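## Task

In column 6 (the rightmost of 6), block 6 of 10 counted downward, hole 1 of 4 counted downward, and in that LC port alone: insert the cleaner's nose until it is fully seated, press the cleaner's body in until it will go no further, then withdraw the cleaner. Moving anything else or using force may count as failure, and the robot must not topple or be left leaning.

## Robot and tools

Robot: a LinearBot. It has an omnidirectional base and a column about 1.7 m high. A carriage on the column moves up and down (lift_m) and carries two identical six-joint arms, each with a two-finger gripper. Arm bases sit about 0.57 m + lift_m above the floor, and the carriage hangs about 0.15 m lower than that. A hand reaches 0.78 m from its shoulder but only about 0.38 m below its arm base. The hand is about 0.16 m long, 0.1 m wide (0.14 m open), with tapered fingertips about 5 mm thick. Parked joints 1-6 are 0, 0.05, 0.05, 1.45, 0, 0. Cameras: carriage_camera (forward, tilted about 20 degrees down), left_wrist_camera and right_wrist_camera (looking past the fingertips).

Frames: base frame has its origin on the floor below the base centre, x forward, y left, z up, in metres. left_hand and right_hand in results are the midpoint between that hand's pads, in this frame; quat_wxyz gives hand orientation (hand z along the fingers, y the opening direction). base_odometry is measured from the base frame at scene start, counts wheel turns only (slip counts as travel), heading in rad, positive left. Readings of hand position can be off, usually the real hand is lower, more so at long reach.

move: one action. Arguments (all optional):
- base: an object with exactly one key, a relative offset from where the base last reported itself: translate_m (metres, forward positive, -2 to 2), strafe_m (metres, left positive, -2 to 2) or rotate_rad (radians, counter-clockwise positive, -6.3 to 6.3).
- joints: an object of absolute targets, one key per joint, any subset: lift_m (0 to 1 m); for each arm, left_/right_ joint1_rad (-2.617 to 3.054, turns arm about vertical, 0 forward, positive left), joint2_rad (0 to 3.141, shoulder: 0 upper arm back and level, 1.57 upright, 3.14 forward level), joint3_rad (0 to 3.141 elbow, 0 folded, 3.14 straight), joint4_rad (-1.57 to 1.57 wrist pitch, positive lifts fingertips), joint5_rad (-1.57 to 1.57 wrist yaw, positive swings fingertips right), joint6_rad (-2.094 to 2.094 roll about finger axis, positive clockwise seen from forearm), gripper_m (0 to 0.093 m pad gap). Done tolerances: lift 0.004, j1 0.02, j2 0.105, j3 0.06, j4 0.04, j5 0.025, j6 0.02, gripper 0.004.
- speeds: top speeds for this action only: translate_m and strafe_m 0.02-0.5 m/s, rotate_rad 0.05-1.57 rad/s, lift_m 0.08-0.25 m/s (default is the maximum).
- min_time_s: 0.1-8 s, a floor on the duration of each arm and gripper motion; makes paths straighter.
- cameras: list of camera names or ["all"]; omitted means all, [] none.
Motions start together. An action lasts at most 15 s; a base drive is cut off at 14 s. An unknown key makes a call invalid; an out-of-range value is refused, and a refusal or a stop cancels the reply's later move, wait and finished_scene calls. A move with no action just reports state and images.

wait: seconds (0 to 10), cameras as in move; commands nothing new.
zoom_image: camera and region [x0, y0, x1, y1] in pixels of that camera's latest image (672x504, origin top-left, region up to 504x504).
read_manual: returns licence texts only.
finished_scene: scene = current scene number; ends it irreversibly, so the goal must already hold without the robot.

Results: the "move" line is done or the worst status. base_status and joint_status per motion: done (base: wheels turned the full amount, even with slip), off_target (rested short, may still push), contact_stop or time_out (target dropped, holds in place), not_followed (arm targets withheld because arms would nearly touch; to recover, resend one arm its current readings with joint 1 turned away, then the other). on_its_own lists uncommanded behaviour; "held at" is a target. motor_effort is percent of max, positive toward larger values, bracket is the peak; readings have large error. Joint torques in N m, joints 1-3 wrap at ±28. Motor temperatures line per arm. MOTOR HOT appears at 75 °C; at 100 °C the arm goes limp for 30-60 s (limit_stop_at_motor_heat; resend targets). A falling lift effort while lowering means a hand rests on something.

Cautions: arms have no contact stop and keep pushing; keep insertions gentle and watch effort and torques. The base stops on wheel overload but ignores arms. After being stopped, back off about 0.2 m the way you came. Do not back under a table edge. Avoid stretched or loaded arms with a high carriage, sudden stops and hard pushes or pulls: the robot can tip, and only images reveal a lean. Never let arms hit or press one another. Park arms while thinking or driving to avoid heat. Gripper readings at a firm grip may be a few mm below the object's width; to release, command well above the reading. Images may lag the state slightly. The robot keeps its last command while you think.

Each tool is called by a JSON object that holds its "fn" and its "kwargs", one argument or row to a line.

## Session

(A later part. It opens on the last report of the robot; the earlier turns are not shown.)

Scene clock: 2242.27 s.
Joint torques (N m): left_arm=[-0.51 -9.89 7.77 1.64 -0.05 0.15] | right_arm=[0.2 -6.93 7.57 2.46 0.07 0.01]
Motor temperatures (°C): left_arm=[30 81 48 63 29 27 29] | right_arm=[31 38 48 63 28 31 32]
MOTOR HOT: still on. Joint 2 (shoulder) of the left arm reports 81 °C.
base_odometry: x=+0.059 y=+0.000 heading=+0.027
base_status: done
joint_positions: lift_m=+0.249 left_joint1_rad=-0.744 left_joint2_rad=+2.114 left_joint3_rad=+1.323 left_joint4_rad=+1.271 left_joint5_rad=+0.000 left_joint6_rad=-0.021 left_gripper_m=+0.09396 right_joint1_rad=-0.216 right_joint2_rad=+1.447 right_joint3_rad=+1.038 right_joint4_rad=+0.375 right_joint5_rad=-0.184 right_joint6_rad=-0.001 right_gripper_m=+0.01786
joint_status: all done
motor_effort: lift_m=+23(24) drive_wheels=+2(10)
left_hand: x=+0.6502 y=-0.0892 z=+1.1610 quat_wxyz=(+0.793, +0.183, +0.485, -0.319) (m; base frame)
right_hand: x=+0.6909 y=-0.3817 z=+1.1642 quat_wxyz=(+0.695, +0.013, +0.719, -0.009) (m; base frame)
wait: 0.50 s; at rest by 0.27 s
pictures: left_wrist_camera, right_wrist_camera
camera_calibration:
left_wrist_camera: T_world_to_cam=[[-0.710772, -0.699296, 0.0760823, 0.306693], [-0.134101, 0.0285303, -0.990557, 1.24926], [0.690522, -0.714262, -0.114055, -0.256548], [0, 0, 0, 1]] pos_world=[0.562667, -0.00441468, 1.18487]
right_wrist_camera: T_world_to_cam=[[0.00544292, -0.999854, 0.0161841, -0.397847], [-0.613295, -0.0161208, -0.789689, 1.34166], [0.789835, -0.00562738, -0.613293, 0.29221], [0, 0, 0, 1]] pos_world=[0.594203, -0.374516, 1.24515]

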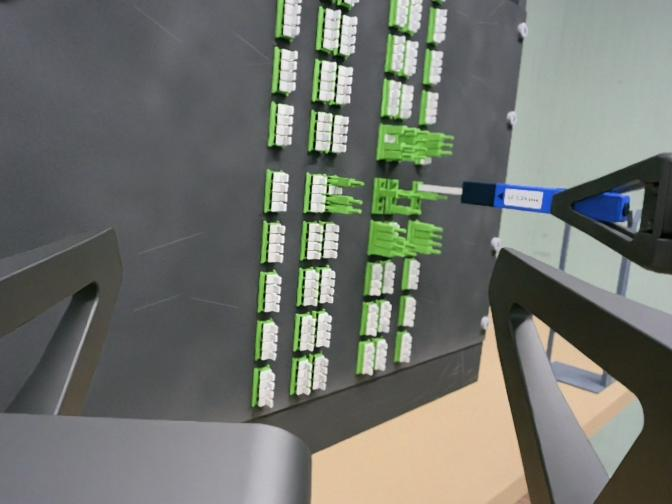

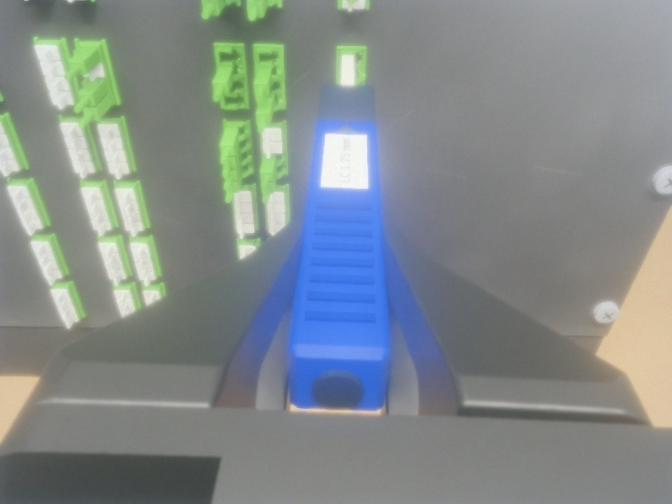

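{"fn": "move", "kwargs": {
  "base": {"translate_m": 0.003},
  "joints": {"right_joint5_rad": -0.185},
  "speeds": {"translate_m": 0.02},
  "cameras": []
}}

{"fn": "wait", "kwargs": {
  "seconds": 0.5,
  "cameras": ["left_wrist_camera", "right_wrist_camera"]
}}

{"fn": "zoom_image", "kwargs": {
  "camera": "right_wrist_camera",
  "region": [334, 35, 369, 70]
}}

{"fn": "zoom_image", "kwargs": {
  "camera": "left_wrist_camera",
  "region": [385, 150, 465, 230]
}}

Scene clock: 2255.00 s.
Joint torques (N m): left_arm=[-0.51 -10.06 7.77 1.67 -0.05 0.15] | right_arm=[0.2 -6.64 7.25 2.43 0.02 -0.09]
Motor temperatures (°C): left_arm=[30 81 48 63 29 27 29] | right_arm=[31 38 48 63 28 31 32]
move: done
MOTOR HOT: still on. Joint 2 (shoulder) of the left arm reports 81 °C.
base_odometry: x=+0.062 y=+0.000 heading=+0.027
base_status: done
joint_positions: lift_m=+0.249 left_joint1_rad=-0.744 left_joint2_rad=+2.114 left_joint3_rad=+1.323 left_joint4_rad=+1.271 left_joint5_rad=+0.000 left_joint6_rad=-0.021 left_gripper_m=+0.09396 right_joint1_rad=-0.216 right_joint2_rad=+1.447 right_joint3_rad=+1.038 right_joint4_rad=+0.375 right_joint5_rad=-0.182 right_joint6_rad=-0.001 right_gripper_m=+0.01786
joint_status: all done
motor_effort: lift_m=+23(24) drive_wheels=+2(10)
left_hand: x=+0.6501 y=-0.0892 z=+1.1611 quat_wxyz=(+0.793, +0.183, +0.485, -0.319) (m; base frame)
right_hand: x=+0.6909 y=-0.3821 z=+1.1641 quat_wxyz=(+0.695, +0.014, +0.719, -0.010) (m; base frame)
pictures: none
No camera images: "cameras" was empty.

Scene clock: 2255.50 s.
Joint torques (N m): left_arm=[-0.53 -10.03 7.77 1.65 -0.05 0.15] | right_arm=[0.17 -6.93 7.38 2.45 0.09 -0.08]
Motor temperatures (°C): left_arm=[30 81 48 63 29 27 29] | right_arm=[31 38 48 63 28 31 32]
MOTOR HOT: still on. Joint 2 (shoulder) of the left arm reports 81 °C.
base_odometry: x=+0.062 y=+0.000 heading=+0.027
base_status: done
joint_positions: lift_m=+0.249 left_joint1_rad=-0.744 left_joint2_rad=+2.114 left_joint3_rad=+1.323 left_joint4_rad=+1.271 left_joint5_rad=+0.000 left_joint6_rad=-0.021 left_gripper_m=+0.09396 right_joint1_rad=-0.216 right_joint2_rad=+1.447 right_joint3_rad=+1.038 right_joint4_rad=+0.375 right_joint5_rad=-0.182 right_joint6_rad=-0.001 right_gripper_m=+0.01786
joint_status: all done
motor_effort: lift_m=+23(24) drive_wheels=+5(10)
left_hand: x=+0.6501 y=-0.0892 z=+1.1611 quat_wxyz=(+0.793, +0.183, +0.485, -0.319) (m; base frame)
right_hand: x=+0.6909 y=-0.3821 z=+1.1641 quat_wxyz=(+0.695, +0.014, +0.719, -0.010) (m; base frame)
wait: 0.50 s; at rest by 0.27 s
pictures: left_wrist_camera, right_wrist_camera
camera_calibration:
left_wrist_camera: T_world_to_cam=[[-0.710794, -0.699274, 0.0760751, 0.306777], [-0.13382, 0.0282552, -0.990603, 1.24925], [0.690553, -0.714295, -0.11366, -0.25695], [0, 0, 0, 1]] pos_world=[0.562667, -0.00431433, 1.18497]
right_wrist_camera: T_world_to_cam=[[0.00316994, -0.999863, 0.016217, -0.396735], [-0.613648, -0.0147496, -0.789442, 1.342], [0.789573, -0.00744905, -0.613611, 0.292009], [0, 0, 0, 1]] pos_world=[0.594213, -0.374711, 1.24505]

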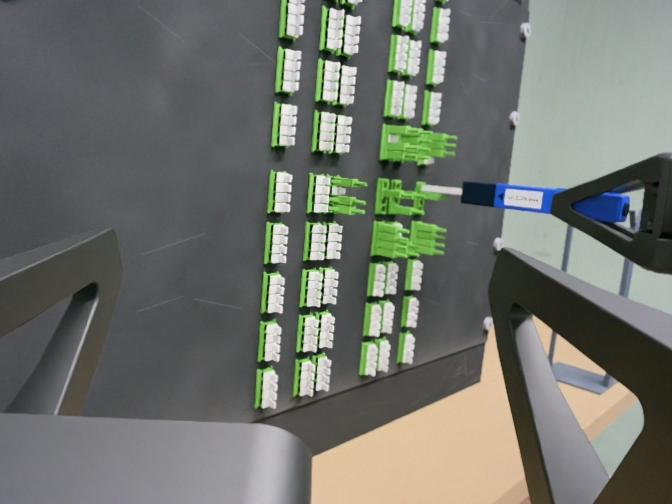

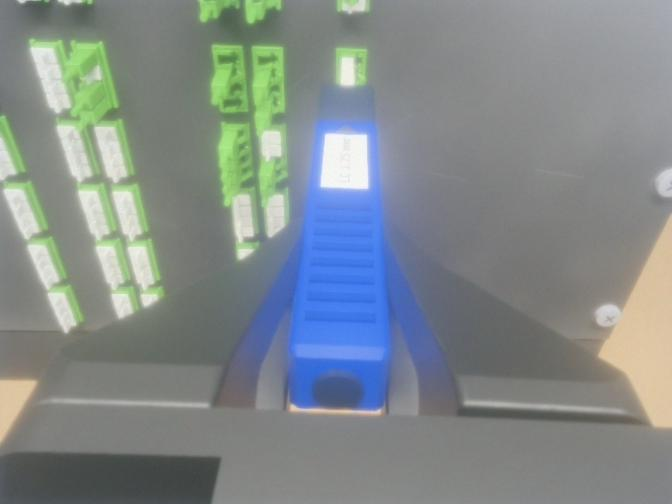

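Scaled by 14.400 from the camera's 672x504 image, which has a finer 960x720 frame.

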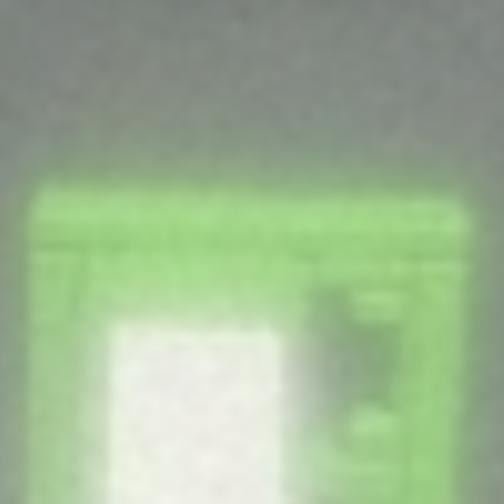

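Scaled by 6.300 from the camera's 672x504 image, which has a finer 960x720 frame.

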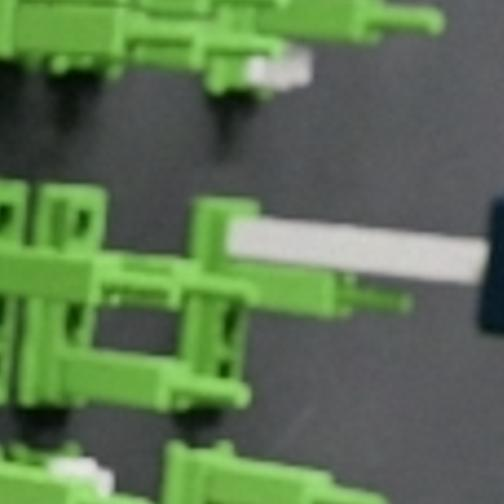

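{"fn": "move", "kwargs": {
  "base": {"translate_m": 0.0025},
  "joints": {"right_joint5_rad": -0.182},
  "speeds": {"translate_m": 0.02},
  "cameras": []
}}

{"fn": "wait", "kwargs": {
  "seconds": 0.5,
  "cameras": []
}}

Scene clock: 2265.57 s.
Joint torques (N m): left_arm=[-0.5 -9.99 7.79 1.73 -0.05 0.15] | right_arm=[0.32 -6.76 7.51 2.41 0.11 -0.05]
Motor temperatures (°C): left_arm=[30 81 48 63 29 27 29] | right_arm=[31 38 48 63 28 31 32]
move: done
MOTOR HOT: still on. Joint 2 (shoulder) of the left arm reports 81 °C.
base_odometry: x=+0.065 y=+0.001 heading=+0.028
base_status: done
joint_positions: lift_m=+0.249 left_joint1_rad=-0.744 left_joint2_rad=+2.114 left_joint3_rad=+1.323 left_joint4_rad=+1.271 left_joint5_rad=+0.000 left_joint6_rad=-0.021 left_gripper_m=+0.09396 right_joint1_rad=-0.216 right_joint2_rad=+1.447 right_joint3_rad=+1.038 right_joint4_rad=+0.375 right_joint5_rad=-0.179 right_joint6_rad=-0.001 right_gripper_m=+0.01786
joint_status: all done
motor_effort: lift_m=+23(24) drive_wheels=+3(9)
left_hand: x=+0.6502 y=-0.0892 z=+1.1610 quat_wxyz=(+0.793, +0.183, +0.485, -0.319) (m; base frame)
right_hand: x=+0.6908 y=-0.3825 z=+1.1641 quat_wxyz=(+0.695, +0.015, +0.719, -0.011) (m; base frame)
pictures: none
No camera images: "cameras" was empty.

Scene clock: 2266.07 s.
Joint torques (N m): left_arm=[-0.54 -10.14 7.77 1.65 -0.05 0.15] | right_arm=[0.35 -6.9 7.64 2.44 0.1 -0.06]
Motor temperatures (°C): left_arm=[30 81 48 63 29 27 29] | right_arm=[31 38 48 63 28 31 32]
MOTOR HOT: still on. Joint 2 (shoulder) of the left arm reports 81 °C.
base_odometry: x=+0.065 y=+0.001 heading=+0.028
base_status: done
joint_positions: lift_m=+0.249 left_joint1_rad=-0.744 left_joint2_rad=+2.114 left_joint3_rad=+1.323 left_joint4_rad=+1.271 left_joint5_rad=+0.000 left_joint6_rad=-0.021 left_gripper_m=+0.09396 right_joint1_rad=-0.216 right_joint2_rad=+1.447 right_joint3_rad=+1.038 right_joint4_rad=+0.375 right_joint5_rad=-0.179 right_joint6_rad=-0.001 right_gripper_m=+0.01786
joint_status: all done
motor_effort: lift_m=+23(24) drive_wheels=+2(9)
left_hand: x=+0.6502 y=-0.0892 z=+1.1610 quat_wxyz=(+0.793, +0.183, +0.485, -0.319) (m; base frame)
right_hand: x=+0.6908 y=-0.3825 z=+1.1641 quat_wxyz=(+0.695, +0.015, +0.719, -0.011) (m; base frame)
wait: 0.50 s; at rest by 0.27 s
pictures: none
No camera images: "cameras" was empty.

{"fn": "move", "kwargs": {
  "base": {"translate_m": 0.002},
  "joints": {"right_joint5_rad": -0.178},
  "speeds": {"translate_m": 0.02},
  "cameras": []
}}

{"fn": "wait", "kwargs": {
  "seconds": 0.5,
  "cameras": ["left_wrist_camera", "right_wrist_camera"]
}}

{"fn": "zoom_image", "kwargs": {
  "camera": "right_wrist_camera",
  "region": [334, 40, 369, 75]
}}

{"fn": "zoom_image", "kwargs": {
  "camera": "left_wrist_camera",
  "region": [385, 150, 465, 230]
}}

Scene clock: 2276.40 s.
Joint torques (N m): left_arm=[-0.59 -10.22 7.53 1.66 -0.05 0.15] | right_arm=[0.57 -6.35 7.39 2.49 0.07 -0.03]
Motor temperatures (°C): left_arm=[30 81 48 63 29 27 29] | right_arm=[31 38 48 63 28 31 32]
move: done
MOTOR HOT: still on. Joint 2 (shoulder) of the left arm reports 81 °C.
base_odometry: x=+0.067 y=+0.001 heading=+0.028
base_status: done
joint_positions: lift_m=+0.249 left_joint1_rad=-0.744 left_joint2_rad=+2.114 left_joint3_rad=+1.323 left_joint4_rad=+1.270 left_joint5_rad=+0.000 left_joint6_rad=-0.021 left_gripper_m=+0.09396 right_joint1_rad=-0.218 right_joint2_rad=+1.445 right_joint3_rad=+1.038 right_joint4_rad=+0.372 right_joint5_rad=-0.178 right_joint6_rad=-0.001 right_gripper_m=+0.01786
joint_status: all done
motor_effort: lift_m=+24(24) drive_wheels=+3(8)
left_hand: x=+0.6501 y=-0.0894 z=+1.1610 quat_wxyz=(+0.793, +0.183, +0.485, -0.319) (m; base frame)
right_hand: x=+0.6902 y=-0.3833 z=+1.1643 quat_wxyz=(+0.694, +0.016, +0.719, -0.012) (m; base frame)
pictures: none
No camera images: "cameras" was empty.

Scene clock: 2276.90 s.
Joint torques (N m): left_arm=[-0.49 -10.03 7.68 1.68 -0.05 0.15] | right_arm=[0.43 -6.49 7.45 2.5 0.09 -0.09]
Motor temperatures (°C): left_arm=[30 81 48 63 29 27 29] | right_arm=[31 38 48 63 28 31 32]
MOTOR HOT: still on. Joint 2 (shoulder) of the left arm reports 81 °C.
base_odometry: x=+0.067 y=+0.001 heading=+0.028
base_status: done
joint_positions: lift_m=+0.249 left_joint1_rad=-0.744 left_joint2_rad=+2.114 left_joint3_rad=+1.323 left_joint4_rad=+1.270 left_joint5_rad=+0.000 left_joint6_rad=-0.021 left_gripper_m=+0.09396 right_joint1_rad=-0.218 right_joint2_rad=+1.445 right_joint3_rad=+1.038 right_joint4_rad=+0.372 right_joint5_rad=-0.178 right_joint6_rad=-0.001 right_gripper_m=+0.01786
joint_status: all done
motor_effort: lift_m=+23(24) drive_wheels=+1(8)
left_hand: x=+0.6501 y=-0.0894 z=+1.1610 quat_wxyz=(+0.793, +0.183, +0.485, -0.319) (m; base frame)
right_hand: x=+0.6902 y=-0.3833 z=+1.1643 quat_wxyz=(+0.694, +0.016, +0.719, -0.012) (m; base frame)
wait: 0.50 s; at rest by 0.27 s
pictures: left_wrist_camera, right_wrist_camera
camera_calibration:
left_wrist_camera: T_world_to_cam=[[-0.711003, -0.699063, 0.0760559, 0.306786], [-0.134353, 0.0288827, -0.990513, 1.24935], [0.690234, -0.714476, -0.114457, -0.255983], [0, 0, 0, 1]] pos_world=[0.562668, -0.00451546, 1.18487]
right_wrist_camera: T_world_to_cam=[[-0.0017777, -0.999869, 0.0161008, -0.394448], [-0.614622, -0.0116082, -0.788737, 1.34282], [0.78882, -0.0112981, -0.61452, 0.292699], [0, 0, 0, 1]] pos_world=[0.593736, -0.375502, 1.24535]

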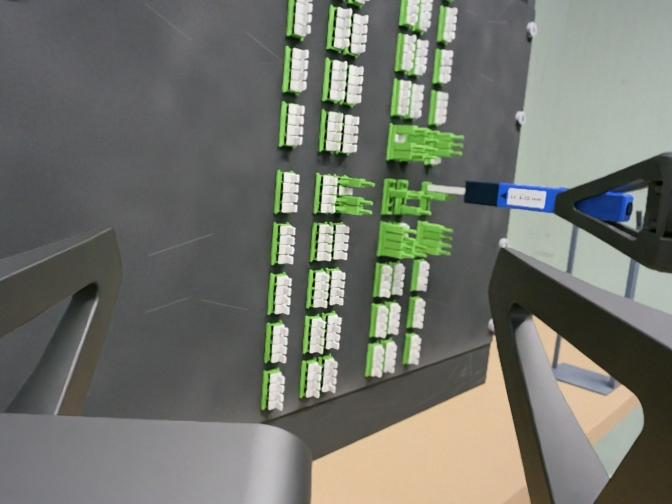

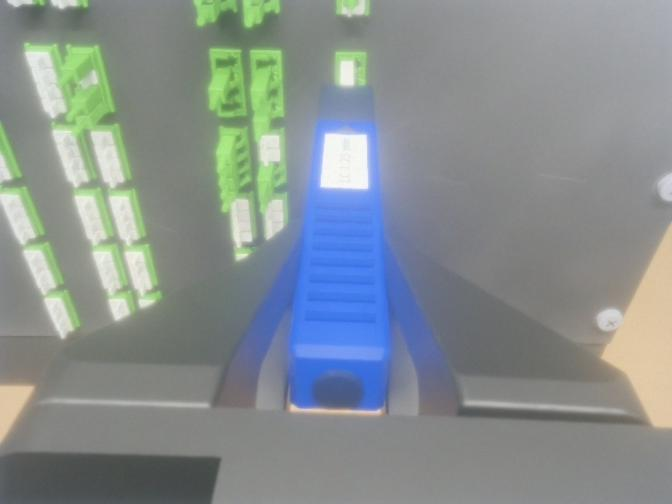

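Scaled by 14.400 from the camera's 672x504 image, which has a finer 960x720 frame.

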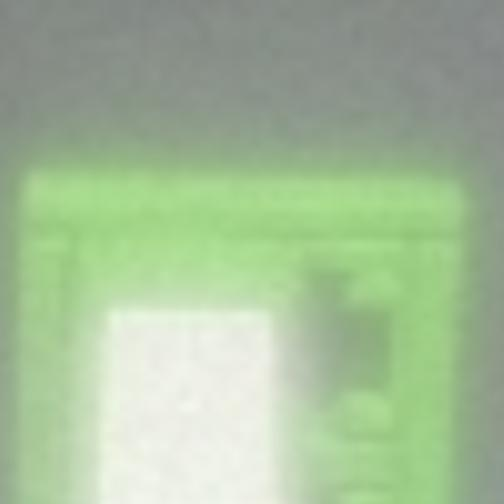

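Scaled by 6.300 from the camera's 672x504 image, which has a finer 960x720 frame.

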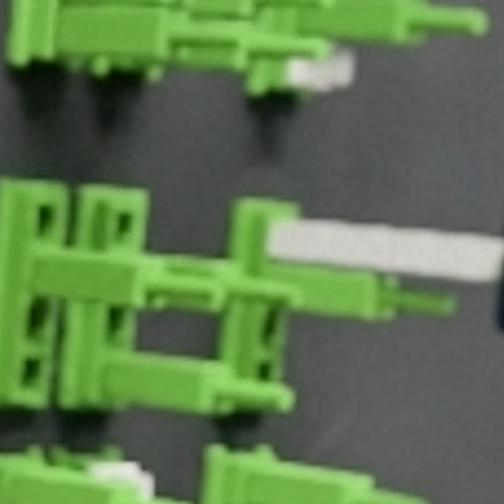

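{"fn": "move", "kwargs": {
  "base": {"translate_m": 0.002},
  "speeds": {"translate_m": 0.02},
  "cameras": []
}}

{"fn": "wait", "kwargs": {
  "seconds": 0.5,
  "cameras": []
}}

Scene clock: 2286.57 s.
Joint torques (N m): left_arm=[-0.49 -10.06 7.71 1.63 -0.05 0.15] | right_arm=[0.44 -5.45 7.54 2.59 0.08 -0.08]
Motor temperatures (°C): left_arm=[30 81 48 63 29 27 29] | right_arm=[31 38 48 63 28 31 32]
move: done
MOTOR HOT: still on. Joint 2 (shoulder) of the left arm reports 81 °C.
base_odometry: x=+0.068 y=+0.001 heading=+0.028
base_status: done
joint_positions: lift_m=+0.249 left_joint1_rad=-0.744 left_joint2_rad=+2.114 left_joint3_rad=+1.323 left_joint4_rad=+1.270 left_joint5_rad=+0.000 left_joint6_rad=-0.021 left_gripper_m=+0.09396 right_joint1_rad=-0.218 right_joint2_rad=+1.438 right_joint3_rad=+1.038 right_joint4_rad=+0.361 right_joint5_rad=-0.178 right_joint6_rad=-0.001 right_gripper_m=+0.01786
joint_status: not commanded
motor_effort: lift_m=+23(24) drive_wheels=+4(10)
left_hand: x=+0.6501 y=-0.0894 z=+1.1610 quat_wxyz=(+0.793, +0.183, +0.485, -0.319) (m; base frame)
right_hand: x=+0.6886 y=-0.3833 z=+1.1651 quat_wxyz=(+0.693, +0.017, +0.721, -0.012) (m; base frame)
pictures: none
No camera images: "cameras" was empty.

Scene clock: 2287.07 s.
Joint torques (N m): left_arm=[-0.47 -10 7.77 1.66 -0.05 0.15] | right_arm=[0.54 -5.65 7.49 2.6 0.11 -0.07]
Motor temperatures (°C): left_arm=[30 81 48 63 29 27 29] | right_arm=[31 38 48 63 28 31 32]
MOTOR HOT: still on. Joint 2 (shoulder) of the left arm reports 81 °C.
base_odometry: x=+0.068 y=+0.001 heading=+0.028
base_status: done
joint_positions: lift_m=+0.249 left_joint1_rad=-0.744 left_joint2_rad=+2.114 left_joint3_rad=+1.323 left_joint4_rad=+1.270 left_joint5_rad=+0.000 left_joint6_rad=-0.021 left_gripper_m=+0.09396 right_joint1_rad=-0.218 right_joint2_rad=+1.438 right_joint3_rad=+1.038 right_joint4_rad=+0.361 right_joint5_rad=-0.178 right_joint6_rad=-0.001 right_gripper_m=+0.01786
joint_status: not commanded
motor_effort: lift_m=+23(24) drive_wheels=+5(10)
left_hand: x=+0.6501 y=-0.0894 z=+1.1610 quat_wxyz=(+0.793, +0.183, +0.485, -0.319) (m; base frame)
right_hand: x=+0.6886 y=-0.3833 z=+1.1651 quat_wxyz=(+0.693, +0.017, +0.721, -0.012) (m; base frame)
wait: 0.50 s; at rest by 0.27 s
pictures: none
No camera images: "cameras" was empty.

{"fn": "move", "kwargs": {
  "base": {"translate_m": 0.0015},
  "speeds": {"translate_m": 0.02},
  "cameras": []
}}

{"fn": "wait", "kwargs": {
  "seconds": 1,
  "cameras": ["left_wrist_camera", "right_wrist_camera"]
}}

{"fn": "zoom_image", "kwargs": {
  "camera": "left_wrist_camera",
  "region": [385, 150, 465, 230]
}}

{"fn": "zoom_image", "kwargs": {
  "camera": "right_wrist_camera",
  "region": [325, 30, 385, 90]
}}

Scene clock: 2301.47 s.
Joint torques (N m): left_arm=[-0.39 -10 7.87 1.67 -0.05 0.15] | right_arm=[0.43 -5.16 7.69 2.68 0.13 -0.08]
Motor temperatures (°C): left_arm=[30 81 48 63 29 27 29] | right_arm=[31 38 48 61 28 31 32]
move: done
MOTOR HOT: still on. Joint 2 (shoulder) of the left arm reports 81 °C.
base_odometry: x=+0.070 y=+0.001 heading=+0.029
base_status: done
joint_positions: lift_m=+0.249 left_joint1_rad=-0.744 left_joint2_rad=+2.114 left_joint3_rad=+1.323 left_joint4_rad=+1.270 left_joint5_rad=+0.000 left_joint6_rad=-0.021 left_gripper_m=+0.09396 right_joint1_rad=-0.219 right_joint2_rad=+1.433 right_joint3_rad=+1.036 right_joint4_rad=+0.355 right_joint5_rad=-0.178 right_joint6_rad=-0.001 right_gripper_m=+0.01786
joint_status: not commanded
motor_effort: lift_m=+23(24) drive_wheels=+4(11)
left_hand: x=+0.6499 y=-0.0896 z=+1.1610 quat_wxyz=(+0.793, +0.184, +0.485, -0.319) (m; base frame)
right_hand: x=+0.6874 y=-0.3834 z=+1.1654 quat_wxyz=(+0.692, +0.017, +0.721, -0.012) (m; base frame)
pictures: none
No camera images: "cameras" was empty.

Scene clock: 2302.47 s.
Joint torques (N m): left_arm=[-0.44 -10.04 7.77 1.66 -0.05 0.15] | right_arm=[0.5 -5.05 7.54 2.66 0.09 -0.04]
Motor temperatures (°C): left_arm=[30 81 48 63 29 27 29] | right_arm=[31 38 48 61 28 31 32]
MOTOR HOT: still on. Joint 2 (shoulder) of the left arm reports 81 °C.
base_odometry: x=+0.070 y=+0.001 heading=+0.029
base_status: done
joint_positions: lift_m=+0.249 left_joint1_rad=-0.744 left_joint2_rad=+2.114 left_joint3_rad=+1.323 left_joint4_rad=+1.270 left_joint5_rad=+0.000 left_joint6_rad=-0.021 left_gripper_m=+0.09396 right_joint1_rad=-0.219 right_joint2_rad=+1.433 right_joint3_rad=+1.036 right_joint4_rad=+0.355 right_joint5_rad=-0.178 right_joint6_rad=-0.001 right_gripper_m=+0.01786
joint_status: not commanded
motor_effort: lift_m=+23(24) drive_wheels=+4(11)
left_hand: x=+0.6499 y=-0.0896 z=+1.1610 quat_wxyz=(+0.793, +0.184, +0.485, -0.319) (m; base frame)
right_hand: x=+0.6874 y=-0.3834 z=+1.1654 quat_wxyz=(+0.692, +0.017, +0.721, -0.012) (m; base frame)
wait: 1.00 s; at rest by 0.27 s
pictures: left_wrist_camera, right_wrist_camera
camera_calibration:
left_wrist_camera: T_world_to_cam=[[-0.711295, -0.698761, 0.0761092, 0.306606], [-0.134378, 0.0289018, -0.990509, 1.24934], [0.689929, -0.714771, -0.114456, -0.25582], [0, 0, 0, 1]] pos_world=[0.562469, -0.00471586, 1.18487]
right_wrist_camera: T_world_to_cam=[[-0.00328071, -0.999883, 0.0149522, -0.392161], [-0.618693, -0.0097174, -0.785572, 1.3418], [0.785626, -0.011828, -0.618589, 0.302336], [0, 0, 0, 1]] pos_world=[0.591351, -0.3755, 1.24696]

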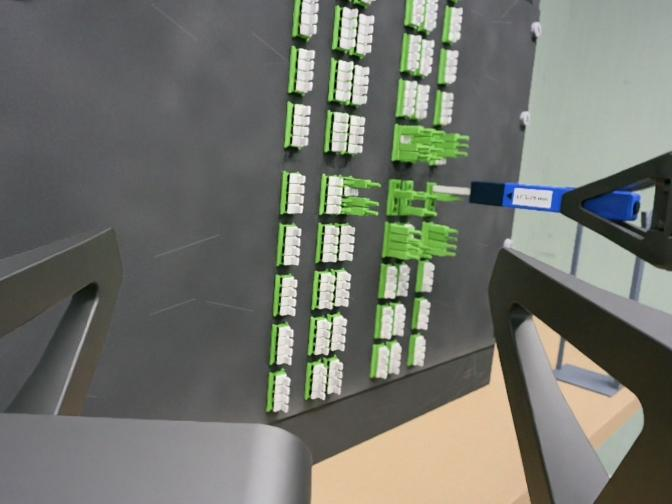

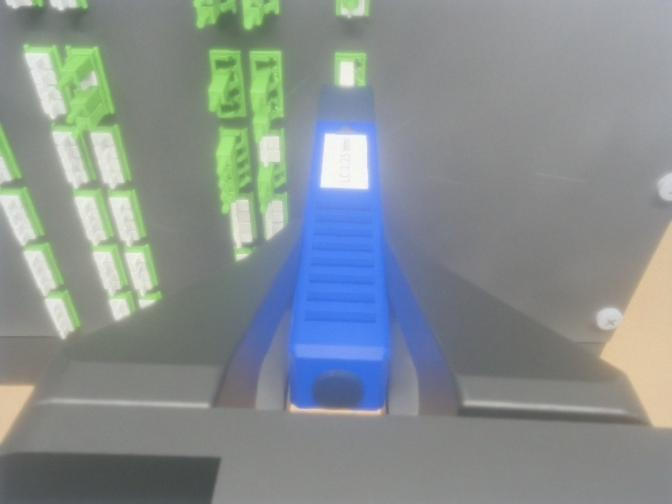

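Scaled by 6.300 from the camera's 672x504 image, which has a finer 960x720 frame.

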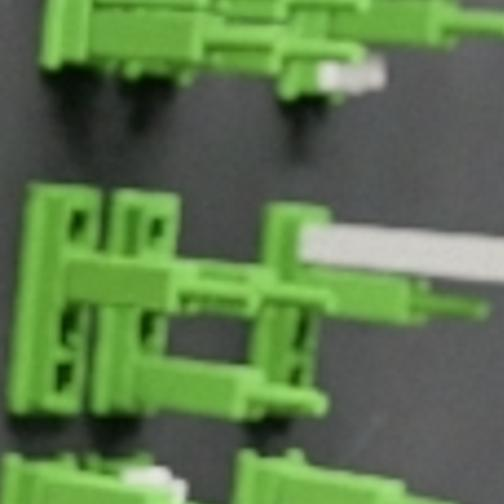

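Scaled by 8.400 from the camera's 672x504 image, which has a finer 960x720 frame.

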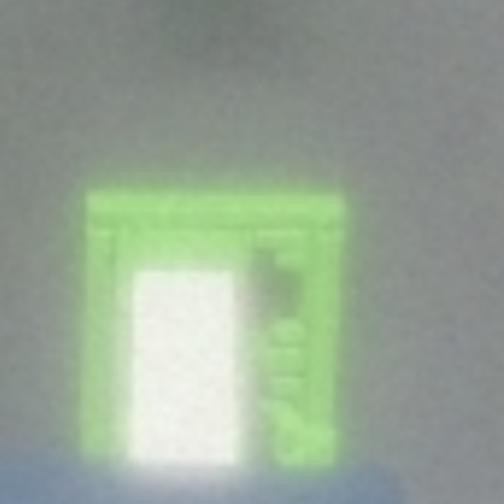

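{"fn": "move", "kwargs": {
  "base": {"translate_m": -0.006},
  "speeds": {"translate_m": 0.02},
  "cameras": []
}}

{"fn": "wait", "kwargs": {
  "seconds": 0.5,
  "cameras": ["left_wrist_camera", "right_wrist_camera"]
}}

{"fn": "zoom_image", "kwargs": {
  "camera": "right_wrist_camera",
  "region": [325, 30, 385, 90]
}}

Scene clock: 2311.57 s.
Joint torques (N m): left_arm=[-0.35 -9.99 7.77 1.66 -0.05 0.15] | right_arm=[0.54 -4.93 7.57 2.68 0.09 -0.08]
Motor temperatures (°C): left_arm=[30 81 48 63 29 27 29] | right_arm=[31 37 49 62 28 31 32]
move: done
MOTOR HOT: still on. Joint 2 (shoulder) of the left arm reports 81 °C.
base_odometry: x=+0.064 y=+0.001 heading=+0.028
base_status: done
joint_positions: lift_m=+0.249 left_joint1_rad=-0.745 left_joint2_rad=+2.114 left_joint3_rad=+1.323 left_joint4_rad=+1.270 left_joint5_rad=+0.000 left_joint6_rad=-0.021 left_gripper_m=+0.09396 right_joint1_rad=-0.219 right_joint2_rad=+1.433 right_joint3_rad=+1.036 right_joint4_rad=+0.355 right_joint5_rad=-0.179 right_joint6_rad=-0.001 right_gripper_m=+0.01786
joint_status: not commanded
motor_effort: lift_m=+23(23) drive_wheels=+1(6)
left_hand: x=+0.6494 y=-0.0901 z=+1.1610 quat_wxyz=(+0.793, +0.184, +0.485, -0.320) (m; base frame)
right_hand: x=+0.6874 y=-0.3834 z=+1.1654 quat_wxyz=(+0.692, +0.017, +0.721, -0.012) (m; base frame)
pictures: none
No camera images: "cameras" was empty.

Scene clock: 2312.07 s.
Joint torques (N m): left_arm=[-0.35 -10.13 7.77 1.66 -0.05 0.15] | right_arm=[0.5 -5.14 7.54 2.63 0.09 -0.07]
Motor temperatures (°C): left_arm=[30 81 48 63 29 27 29] | right_arm=[31 37 49 62 28 31 32]
MOTOR HOT: still on. Joint 2 (shoulder) of the left arm reports 81 °C.
base_odometry: x=+0.064 y=+0.001 heading=+0.028
base_status: done
joint_positions: lift_m=+0.249 left_joint1_rad=-0.745 left_joint2_rad=+2.114 left_joint3_rad=+1.323 left_joint4_rad=+1.270 left_joint5_rad=+0.000 left_joint6_rad=-0.021 left_gripper_m=+0.09396 right_joint1_rad=-0.219 right_joint2_rad=+1.433 right_joint3_rad=+1.036 right_joint4_rad=+0.355 right_joint5_rad=-0.179 right_joint6_rad=-0.001 right_gripper_m=+0.01786
joint_status: not commanded
motor_effort: lift_m=+23(23) drive_wheels=+2(6)
left_hand: x=+0.6494 y=-0.0901 z=+1.1610 quat_wxyz=(+0.793, +0.184, +0.485, -0.320) (m; base frame)
right_hand: x=+0.6874 y=-0.3834 z=+1.1654 quat_wxyz=(+0.692, +0.017, +0.721, -0.012) (m; base frame)
wait: 0.50 s; at rest by 0.27 s
pictures: left_wrist_camera, right_wrist_camera
camera_calibration:
left_wrist_camera: T_world_to_cam=[[-0.71209, -0.69795, 0.0761137, 0.30663], [-0.134346, 0.0290496, -0.990509, 1.24929], [0.689114, -0.715557, -0.114453, -0.255378], [0, 0, 0, 1]] pos_world=[0.56217, -0.00501707, 1.18487]
right_wrist_camera: T_world_to_cam=[[-0.00285785, -0.999883, 0.0149956, -0.392466], [-0.618644, -0.0100138, -0.785608, 1.3417], [0.785666, -0.0115221, -0.618543, 0.302372], [0, 0, 0, 1]] pos_world=[0.591349, -0.375501, 1.24696]

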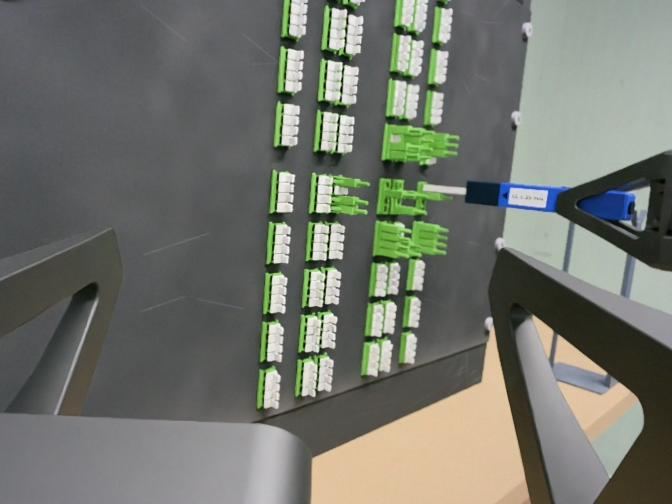

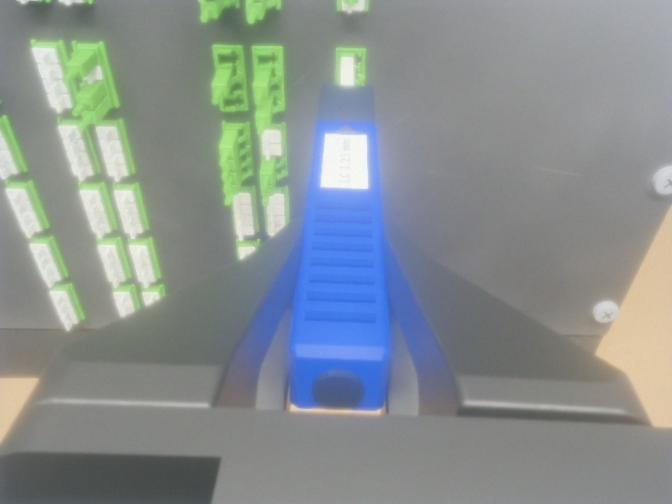

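Scaled by 8.400 from the camera's 672x504 image, which has a finer 960x720 frame.

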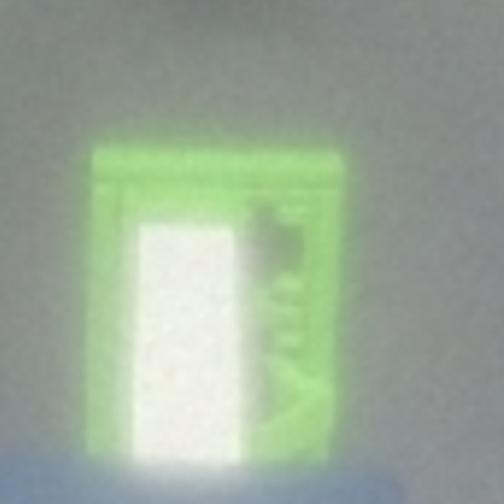

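{"fn": "move", "kwargs": {
  "base": {"translate_m": -0.008},
  "speeds": {"translate_m": 0.02},
  "cameras": []
}}

{"fn": "wait", "kwargs": {
  "seconds": 0.5,
  "cameras": ["left_wrist_camera", "right_wrist_camera"]
}}

{"fn": "zoom_image", "kwargs": {
  "camera": "right_wrist_camera",
  "region": [325, 30, 385, 90]
}}

{"fn": "zoom_image", "kwargs": {
  "camera": "left_wrist_camera",
  "region": [385, 150, 465, 230]
}}

Scene clock: 2319.70 s.
Joint torques (N m): left_arm=[-0.47 -10.13 7.71 1.65 -0.05 0.15] | right_arm=[0.47 -6.2 7.34 2.52 0.08 -0.04]
Motor temperatures (°C): left_arm=[30 81 48 63 29 27 29] | right_arm=[31 37 50 63 28 31 32]
move: done
MOTOR HOT: still on. Joint 2 (shoulder) of the left arm reports 81 °C.
base_odometry: x=+0.056 y=+0.001 heading=+0.028
base_status: done
joint_positions: lift_m=+0.249 left_joint1_rad=-0.745 left_joint2_rad=+2.114 left_joint3_rad=+1.323 left_joint4_rad=+1.270 left_joint5_rad=+0.000 left_joint6_rad=-0.021 left_gripper_m=+0.09396 right_joint1_rad=-0.219 right_joint2_rad=+1.442 right_joint3_rad=+1.036 right_joint4_rad=+0.367 right_joint5_rad=-0.180 right_joint6_rad=-0.001 right_gripper_m=+0.01786
joint_status: not commanded
motor_effort: lift_m=+23(24) drive_wheels=+1(11)
left_hand: x=+0.6494 y=-0.0901 z=+1.1610 quat_wxyz=(+0.793, +0.184, +0.485, -0.320) (m; base frame)
right_hand: x=+0.6894 y=-0.3836 z=+1.1642 quat_wxyz=(+0.694, +0.016, +0.720, -0.011) (m; base frame)
pictures: none
No camera images: "cameras" was empty.

Scene clock: 2320.20 s.
Joint torques (N m): left_arm=[-0.36 -10.04 7.77 1.66 -0.05 0.15] | right_arm=[0.55 -6.22 7.66 2.55 0.09 -0.07]
Motor temperatures (°C): left_arm=[30 81 48 63 29 27 29] | right_arm=[31 37 50 63 28 31 32]
MOTOR HOT: still on. Joint 2 (shoulder) of the left arm reports 81 °C.
base_odometry: x=+0.056 y=+0.001 heading=+0.028
base_status: done
joint_positions: lift_m=+0.249 left_joint1_rad=-0.745 left_joint2_rad=+2.114 left_joint3_rad=+1.323 left_joint4_rad=+1.270 left_joint5_rad=+0.000 left_joint6_rad=-0.021 left_gripper_m=+0.09396 right_joint1_rad=-0.219 right_joint2_rad=+1.442 right_joint3_rad=+1.036 right_joint4_rad=+0.367 right_joint5_rad=-0.180 right_joint6_rad=-0.001 right_gripper_m=+0.01786
joint_status: not commanded
motor_effort: lift_m=+23(24) drive_wheels=+3(11)
left_hand: x=+0.6494 y=-0.0901 z=+1.1610 quat_wxyz=(+0.793, +0.184, +0.485, -0.320) (m; base frame)
right_hand: x=+0.6894 y=-0.3836 z=+1.1642 quat_wxyz=(+0.694, +0.016, +0.720, -0.011) (m; base frame)
wait: 0.50 s; at rest by 0.27 s
pictures: left_wrist_camera, right_wrist_camera
camera_calibration:
left_wrist_camera: T_world_to_cam=[[-0.71209, -0.69795, 0.0761137, 0.30663], [-0.134346, 0.0290496, -0.990509, 1.24929], [0.689114, -0.715557, -0.114453, -0.255378], [0, 0, 0, 1]] pos_world=[0.56217, -0.00501707, 1.18487]
right_wrist_camera: T_world_to_cam=[[-0.00175958, -0.999877, 0.0156056, -0.394148], [-0.616303, -0.0112053, -0.78743, 1.34205], [0.787508, -0.0110033, -0.616207, 0.296221], [0, 0, 0, 1]] pos_world=[0.59314, -0.375802, 1.24546]

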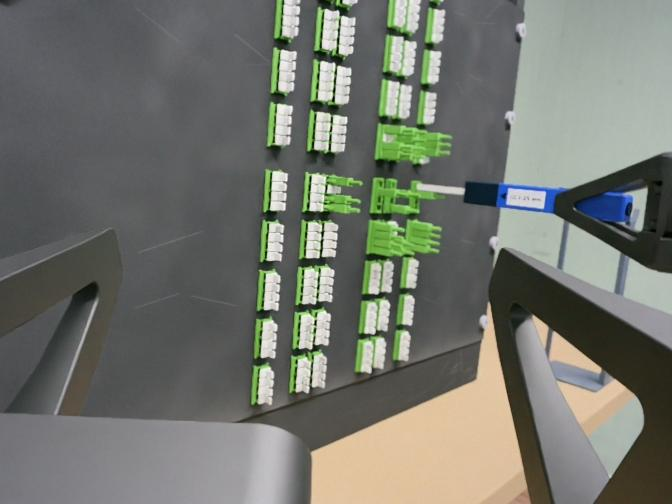

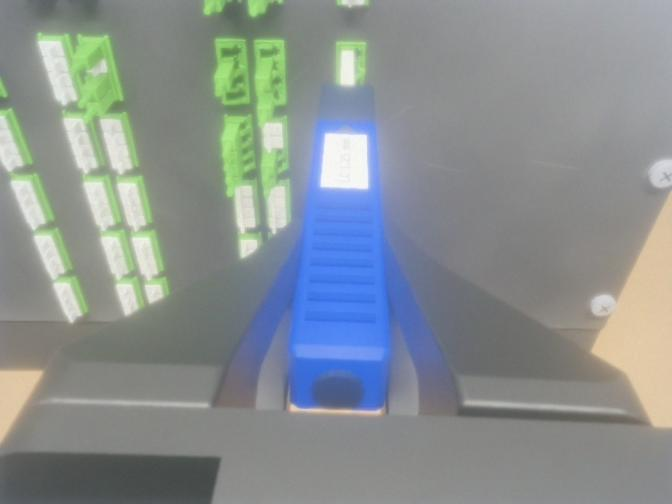

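Scaled by 8.400 from the camera's 672x504 image, which has a finer 960x720 frame.

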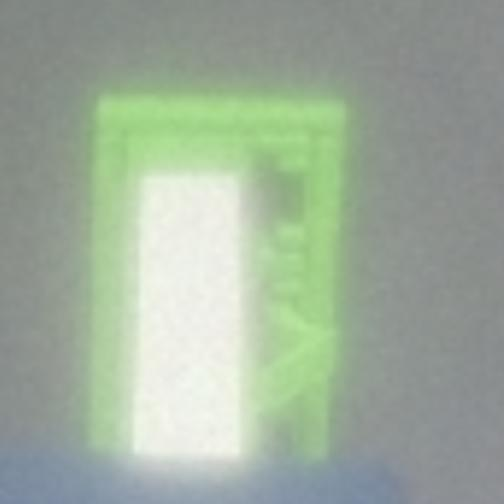

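Scaled by 6.300 from the camera's 672x504 image, which has a finer 960x720 frame.

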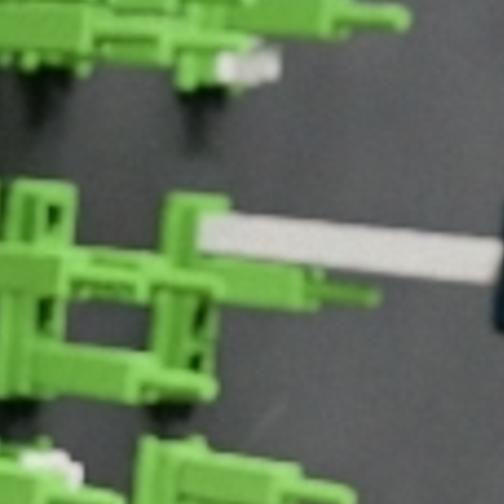

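{"fn": "move", "kwargs": {
  "base": {"translate_m": -0.008},
  "speeds": {"translate_m": 0.02},
  "cameras": []
}}

{"fn": "wait", "kwargs": {
  "seconds": 0.5,
  "cameras": ["left_wrist_camera", "right_wrist_camera"]
}}

{"fn": "zoom_image", "kwargs": {
  "camera": "right_wrist_camera",
  "region": [325, 20, 385, 80]
}}

{"fn": "zoom_image", "kwargs": {
  "camera": "left_wrist_camera",
  "region": [385, 150, 465, 230]
}}

Scene clock: 2330.70 s.
Joint torques (N m): left_arm=[-0.39 -10.02 7.76 1.64 -0.05 0.15] | right_arm=[0.59 -6.45 7.38 2.49 0.08 -0.08]
Motor temperatures (°C): left_arm=[30 81 48 63 29 27 29] | right_arm=[31 37 50 62 28 31 32]
move: done
MOTOR HOT: still on. Joint 2 (shoulder) of the left arm reports 81 °C.
base_odometry: x=+0.048 y=+0.000 heading=+0.028
base_status: done
joint_positions: lift_m=+0.249 left_joint1_rad=-0.746 left_joint2_rad=+2.114 left_joint3_rad=+1.323 left_joint4_rad=+1.270 left_joint5_rad=+0.000 left_joint6_rad=-0.021 left_gripper_m=+0.09396 right_joint1_rad=-0.219 right_joint2_rad=+1.444 right_joint3_rad=+1.036 right_joint4_rad=+0.371 right_joint5_rad=-0.179 right_joint6_rad=-0.001 right_gripper_m=+0.01786
joint_status: not commanded
motor_effort: lift_m=+23(24) drive_wheels=+3(8)
left_hand: x=+0.6493 y=-0.0902 z=+1.1610 quat_wxyz=(+0.793, +0.184, +0.485, -0.320) (m; base frame)
right_hand: x=+0.6898 y=-0.3838 z=+1.1641 quat_wxyz=(+0.694, +0.016, +0.720, -0.012) (m; base frame)
pictures: none
No camera images: "cameras" was empty.

Scene clock: 2331.20 s.
Joint torques (N m): left_arm=[-0.32 -10.18 7.77 1.66 -0.05 0.15] | right_arm=[0.44 -6.41 7.56 2.48 0.13 -0.02]
Motor temperatures (°C): left_arm=[30 81 48 63 29 27 29] | right_arm=[31 37 50 62 28 31 32]
MOTOR HOT: still on. Joint 2 (shoulder) of the left arm reports 81 °C.
base_odometry: x=+0.048 y=+0.000 heading=+0.028
base_status: done
joint_positions: lift_m=+0.249 left_joint1_rad=-0.746 left_joint2_rad=+2.114 left_joint3_rad=+1.323 left_joint4_rad=+1.270 left_joint5_rad=+0.000 left_joint6_rad=-0.021 left_gripper_m=+0.09396 right_joint1_rad=-0.219 right_joint2_rad=+1.444 right_joint3_rad=+1.036 right_joint4_rad=+0.371 right_joint5_rad=-0.179 right_joint6_rad=-0.001 right_gripper_m=+0.01786
joint_status: not commanded
motor_effort: lift_m=+23(24) drive_wheels=+2(8)
left_hand: x=+0.6493 y=-0.0902 z=+1.1610 quat_wxyz=(+0.793, +0.184, +0.485, -0.320) (m; base frame)
right_hand: x=+0.6898 y=-0.3838 z=+1.1641 quat_wxyz=(+0.694, +0.016, +0.720, -0.012) (m; base frame)
wait: 0.50 s; at rest by 0.27 s
pictures: left_wrist_camera, right_wrist_camera
camera_calibration:
left_wrist_camera: T_world_to_cam=[[-0.712333, -0.697697, 0.0761582, 0.306504], [-0.134373, 0.0290719, -0.990504, 1.24929], [0.688858, -0.715803, -0.114461, -0.255301], [0, 0, 0, 1]] pos_world=[0.56207, -0.00521741, 1.18487]
right_wrist_camera: T_world_to_cam=[[-0.00217222, -0.999871, 0.015918, -0.394385], [-0.615126, -0.0112142, -0.788349, 1.34252], [0.788426, -0.0115041, -0.615022, 0.29365], [0, 0, 0, 1]] pos_world=[0.593439, -0.375901, 1.24525]

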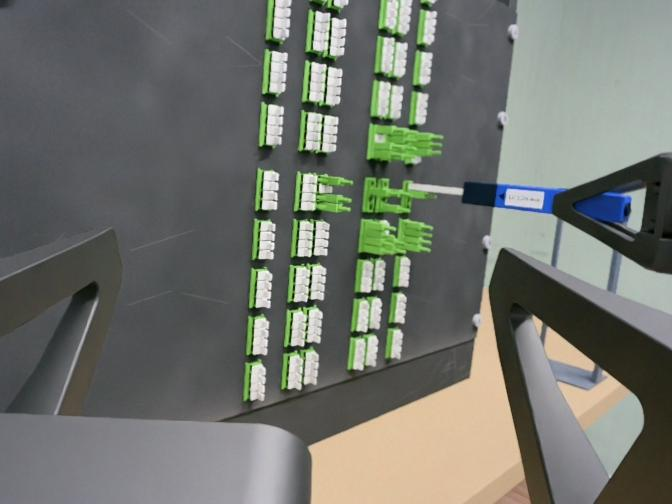

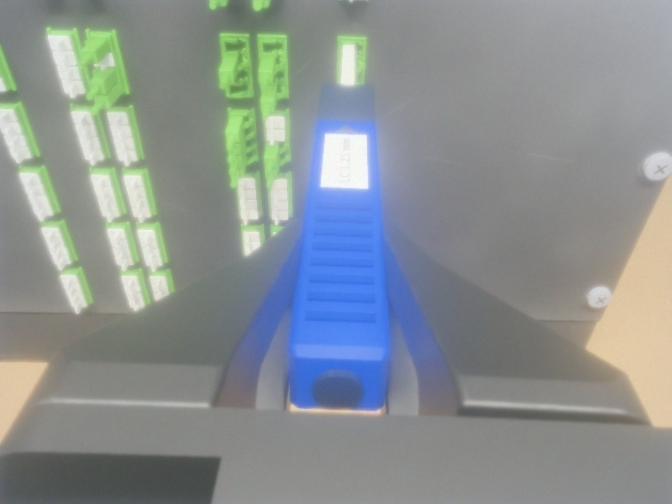

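Scaled by 8.400 from the camera's 672x504 image, which has a finer 960x720 frame.

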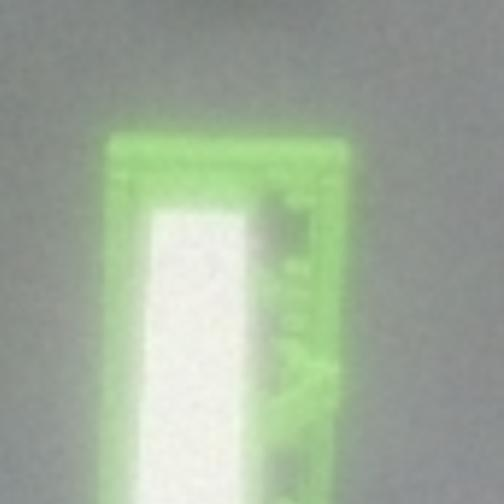

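Scaled by 6.300 from the camera's 672x504 image, which has a finer 960x720 frame.

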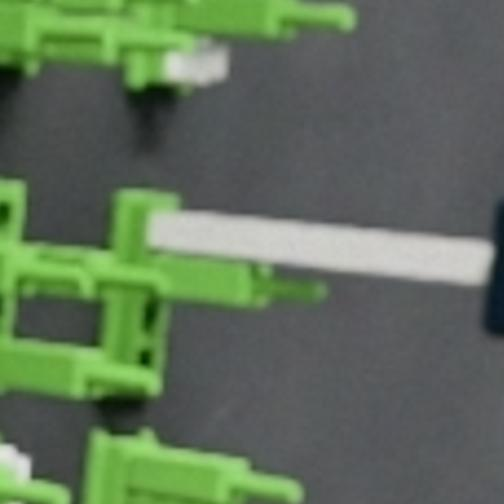

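{"fn": "move", "kwargs": {
  "base": {"translate_m": -0.012},
  "speeds": {"translate_m": 0.02},
  "cameras": []
}}

{"fn": "wait", "kwargs": {
  "seconds": 0.5,
  "cameras": ["left_wrist_camera", "right_wrist_camera"]
}}

{"fn": "zoom_image", "kwargs": {
  "camera": "right_wrist_camera",
  "region": [325, 10, 385, 70]
}}

{"fn": "zoom_image", "kwargs": {
  "camera": "left_wrist_camera",
  "region": [365, 150, 465, 250]
}}

Scene clock: 2343.50 s.
Joint torques (N m): left_arm=[-0.32 -9.98 7.77 1.66 -0.05 0.15] | right_arm=[0.54 -6.5 7.38 2.48 0.15 -0.05]
Motor temperatures (°C): left_arm=[30 81 48 63 29 27 29] | right_arm=[31 37 50 62 28 31 32]
move: done
MOTOR HOT: still on. Joint 2 (shoulder) of the left arm reports 81 °C.
base_odometry: x=+0.036 y=+0.000 heading=+0.028
base_status: done
joint_positions: lift_m=+0.249 left_joint1_rad=-0.746 left_joint2_rad=+2.114 left_joint3_rad=+1.323 left_joint4_rad=+1.270 left_joint5_rad=+0.000 left_joint6_rad=-0.021 left_gripper_m=+0.09396 right_joint1_rad=-0.219 right_joint2_rad=+1.445 right_joint3_rad=+1.036 right_joint4_rad=+0.371 right_joint5_rad=-0.179 right_joint6_rad=-0.001 right_gripper_m=+0.01786
joint_status: not commanded
motor_effort: lift_m=+23(24) drive_wheels=+1(8)
left_hand: x=+0.6491 y=-0.0904 z=+1.1610 quat_wxyz=(+0.793, +0.184, +0.485, -0.320) (m; base frame)
right_hand: x=+0.6900 y=-0.3838 z=+1.1639 quat_wxyz=(+0.694, +0.016, +0.720, -0.012) (m; base frame)
pictures: none
No camera images: "cameras" was empty.

Scene clock: 2344.00 s.
Joint torques (N m): left_arm=[-0.25 -10.03 7.77 1.66 -0.05 0.15] | right_arm=[0.68 -6.48 7.5 2.51 0.09 -0.05]
Motor temperatures (°C): left_arm=[30 81 48 63 29 27 29] | right_arm=[31 37 50 62 28 31 32]
MOTOR HOT: still on. Joint 2 (shoulder) of the left arm reports 81 °C.
base_odometry: x=+0.036 y=+0.000 heading=+0.028
base_status: done
joint_positions: lift_m=+0.249 left_joint1_rad=-0.746 left_joint2_rad=+2.114 left_joint3_rad=+1.323 left_joint4_rad=+1.270 left_joint5_rad=+0.000 left_joint6_rad=-0.021 left_gripper_m=+0.09396 right_joint1_rad=-0.219 right_joint2_rad=+1.445 right_joint3_rad=+1.036 right_joint4_rad=+0.371 right_joint5_rad=-0.179 right_joint6_rad=-0.001 right_gripper_m=+0.01786
joint_status: not commanded
motor_effort: lift_m=+23(24) drive_wheels=+2(8)
left_hand: x=+0.6491 y=-0.0904 z=+1.1610 quat_wxyz=(+0.793, +0.184, +0.485, -0.320) (m; base frame)
right_hand: x=+0.6900 y=-0.3838 z=+1.1639 quat_wxyz=(+0.694, +0.016, +0.720, -0.012) (m; base frame)
wait: 0.50 s; at rest by 0.27 s
pictures: left_wrist_camera, right_wrist_camera
camera_calibration:
left_wrist_camera: T_world_to_cam=[[-0.712644, -0.697389, 0.0760721, 0.30657], [-0.134298, 0.0291891, -0.990511, 1.24924], [0.688551, -0.716098, -0.114459, -0.255066], [0, 0, 0, 1]] pos_world=[0.561871, -0.00531796, 1.18487]
right_wrist_camera: T_world_to_cam=[[-0.00215247, -0.999873, 0.0157772, -0.394219], [-0.615457, -0.0111105, -0.788093, 1.3424], [0.788168, -0.0114065, -0.615355, 0.293973], [0, 0, 0, 1]] pos_world=[0.593639, -0.375901, 1.24505]

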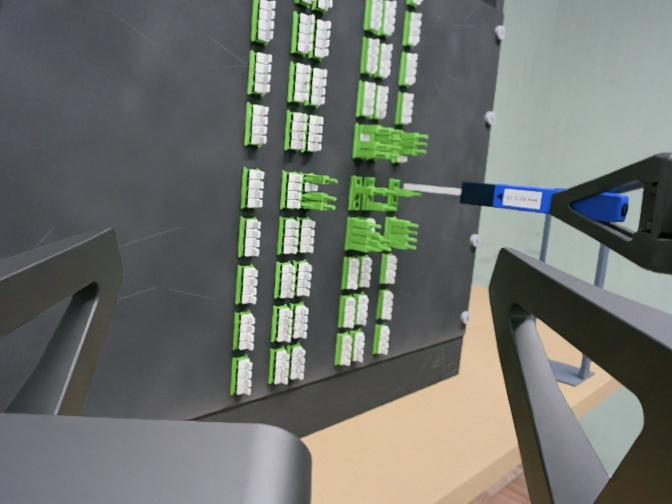

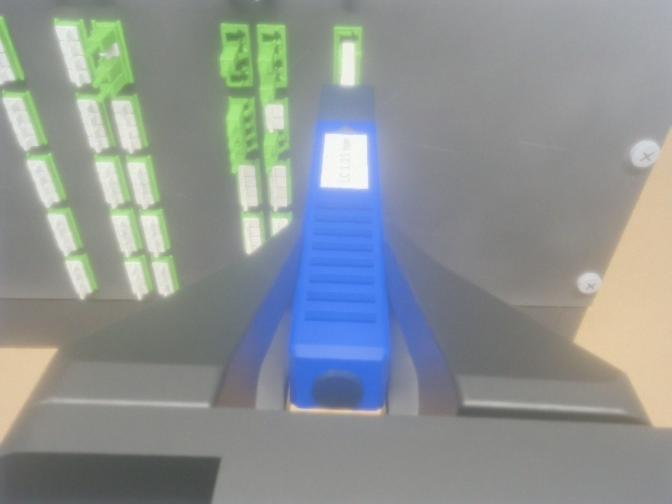

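Scaled by 8.400 from the camera's 672x504 image, which has a finer 960x720 frame.

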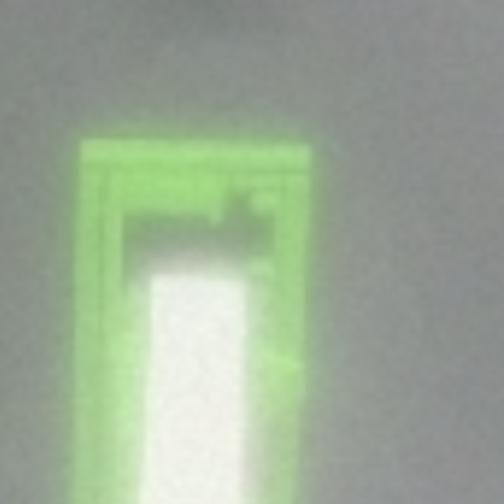

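Scaled by 5.040 from the camera's 672x504 image, which has a finer 960x720 frame.

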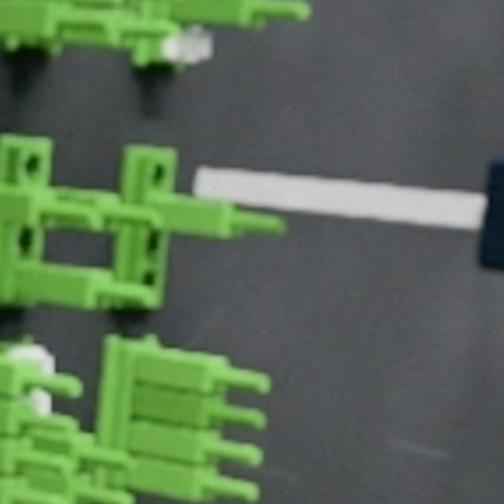

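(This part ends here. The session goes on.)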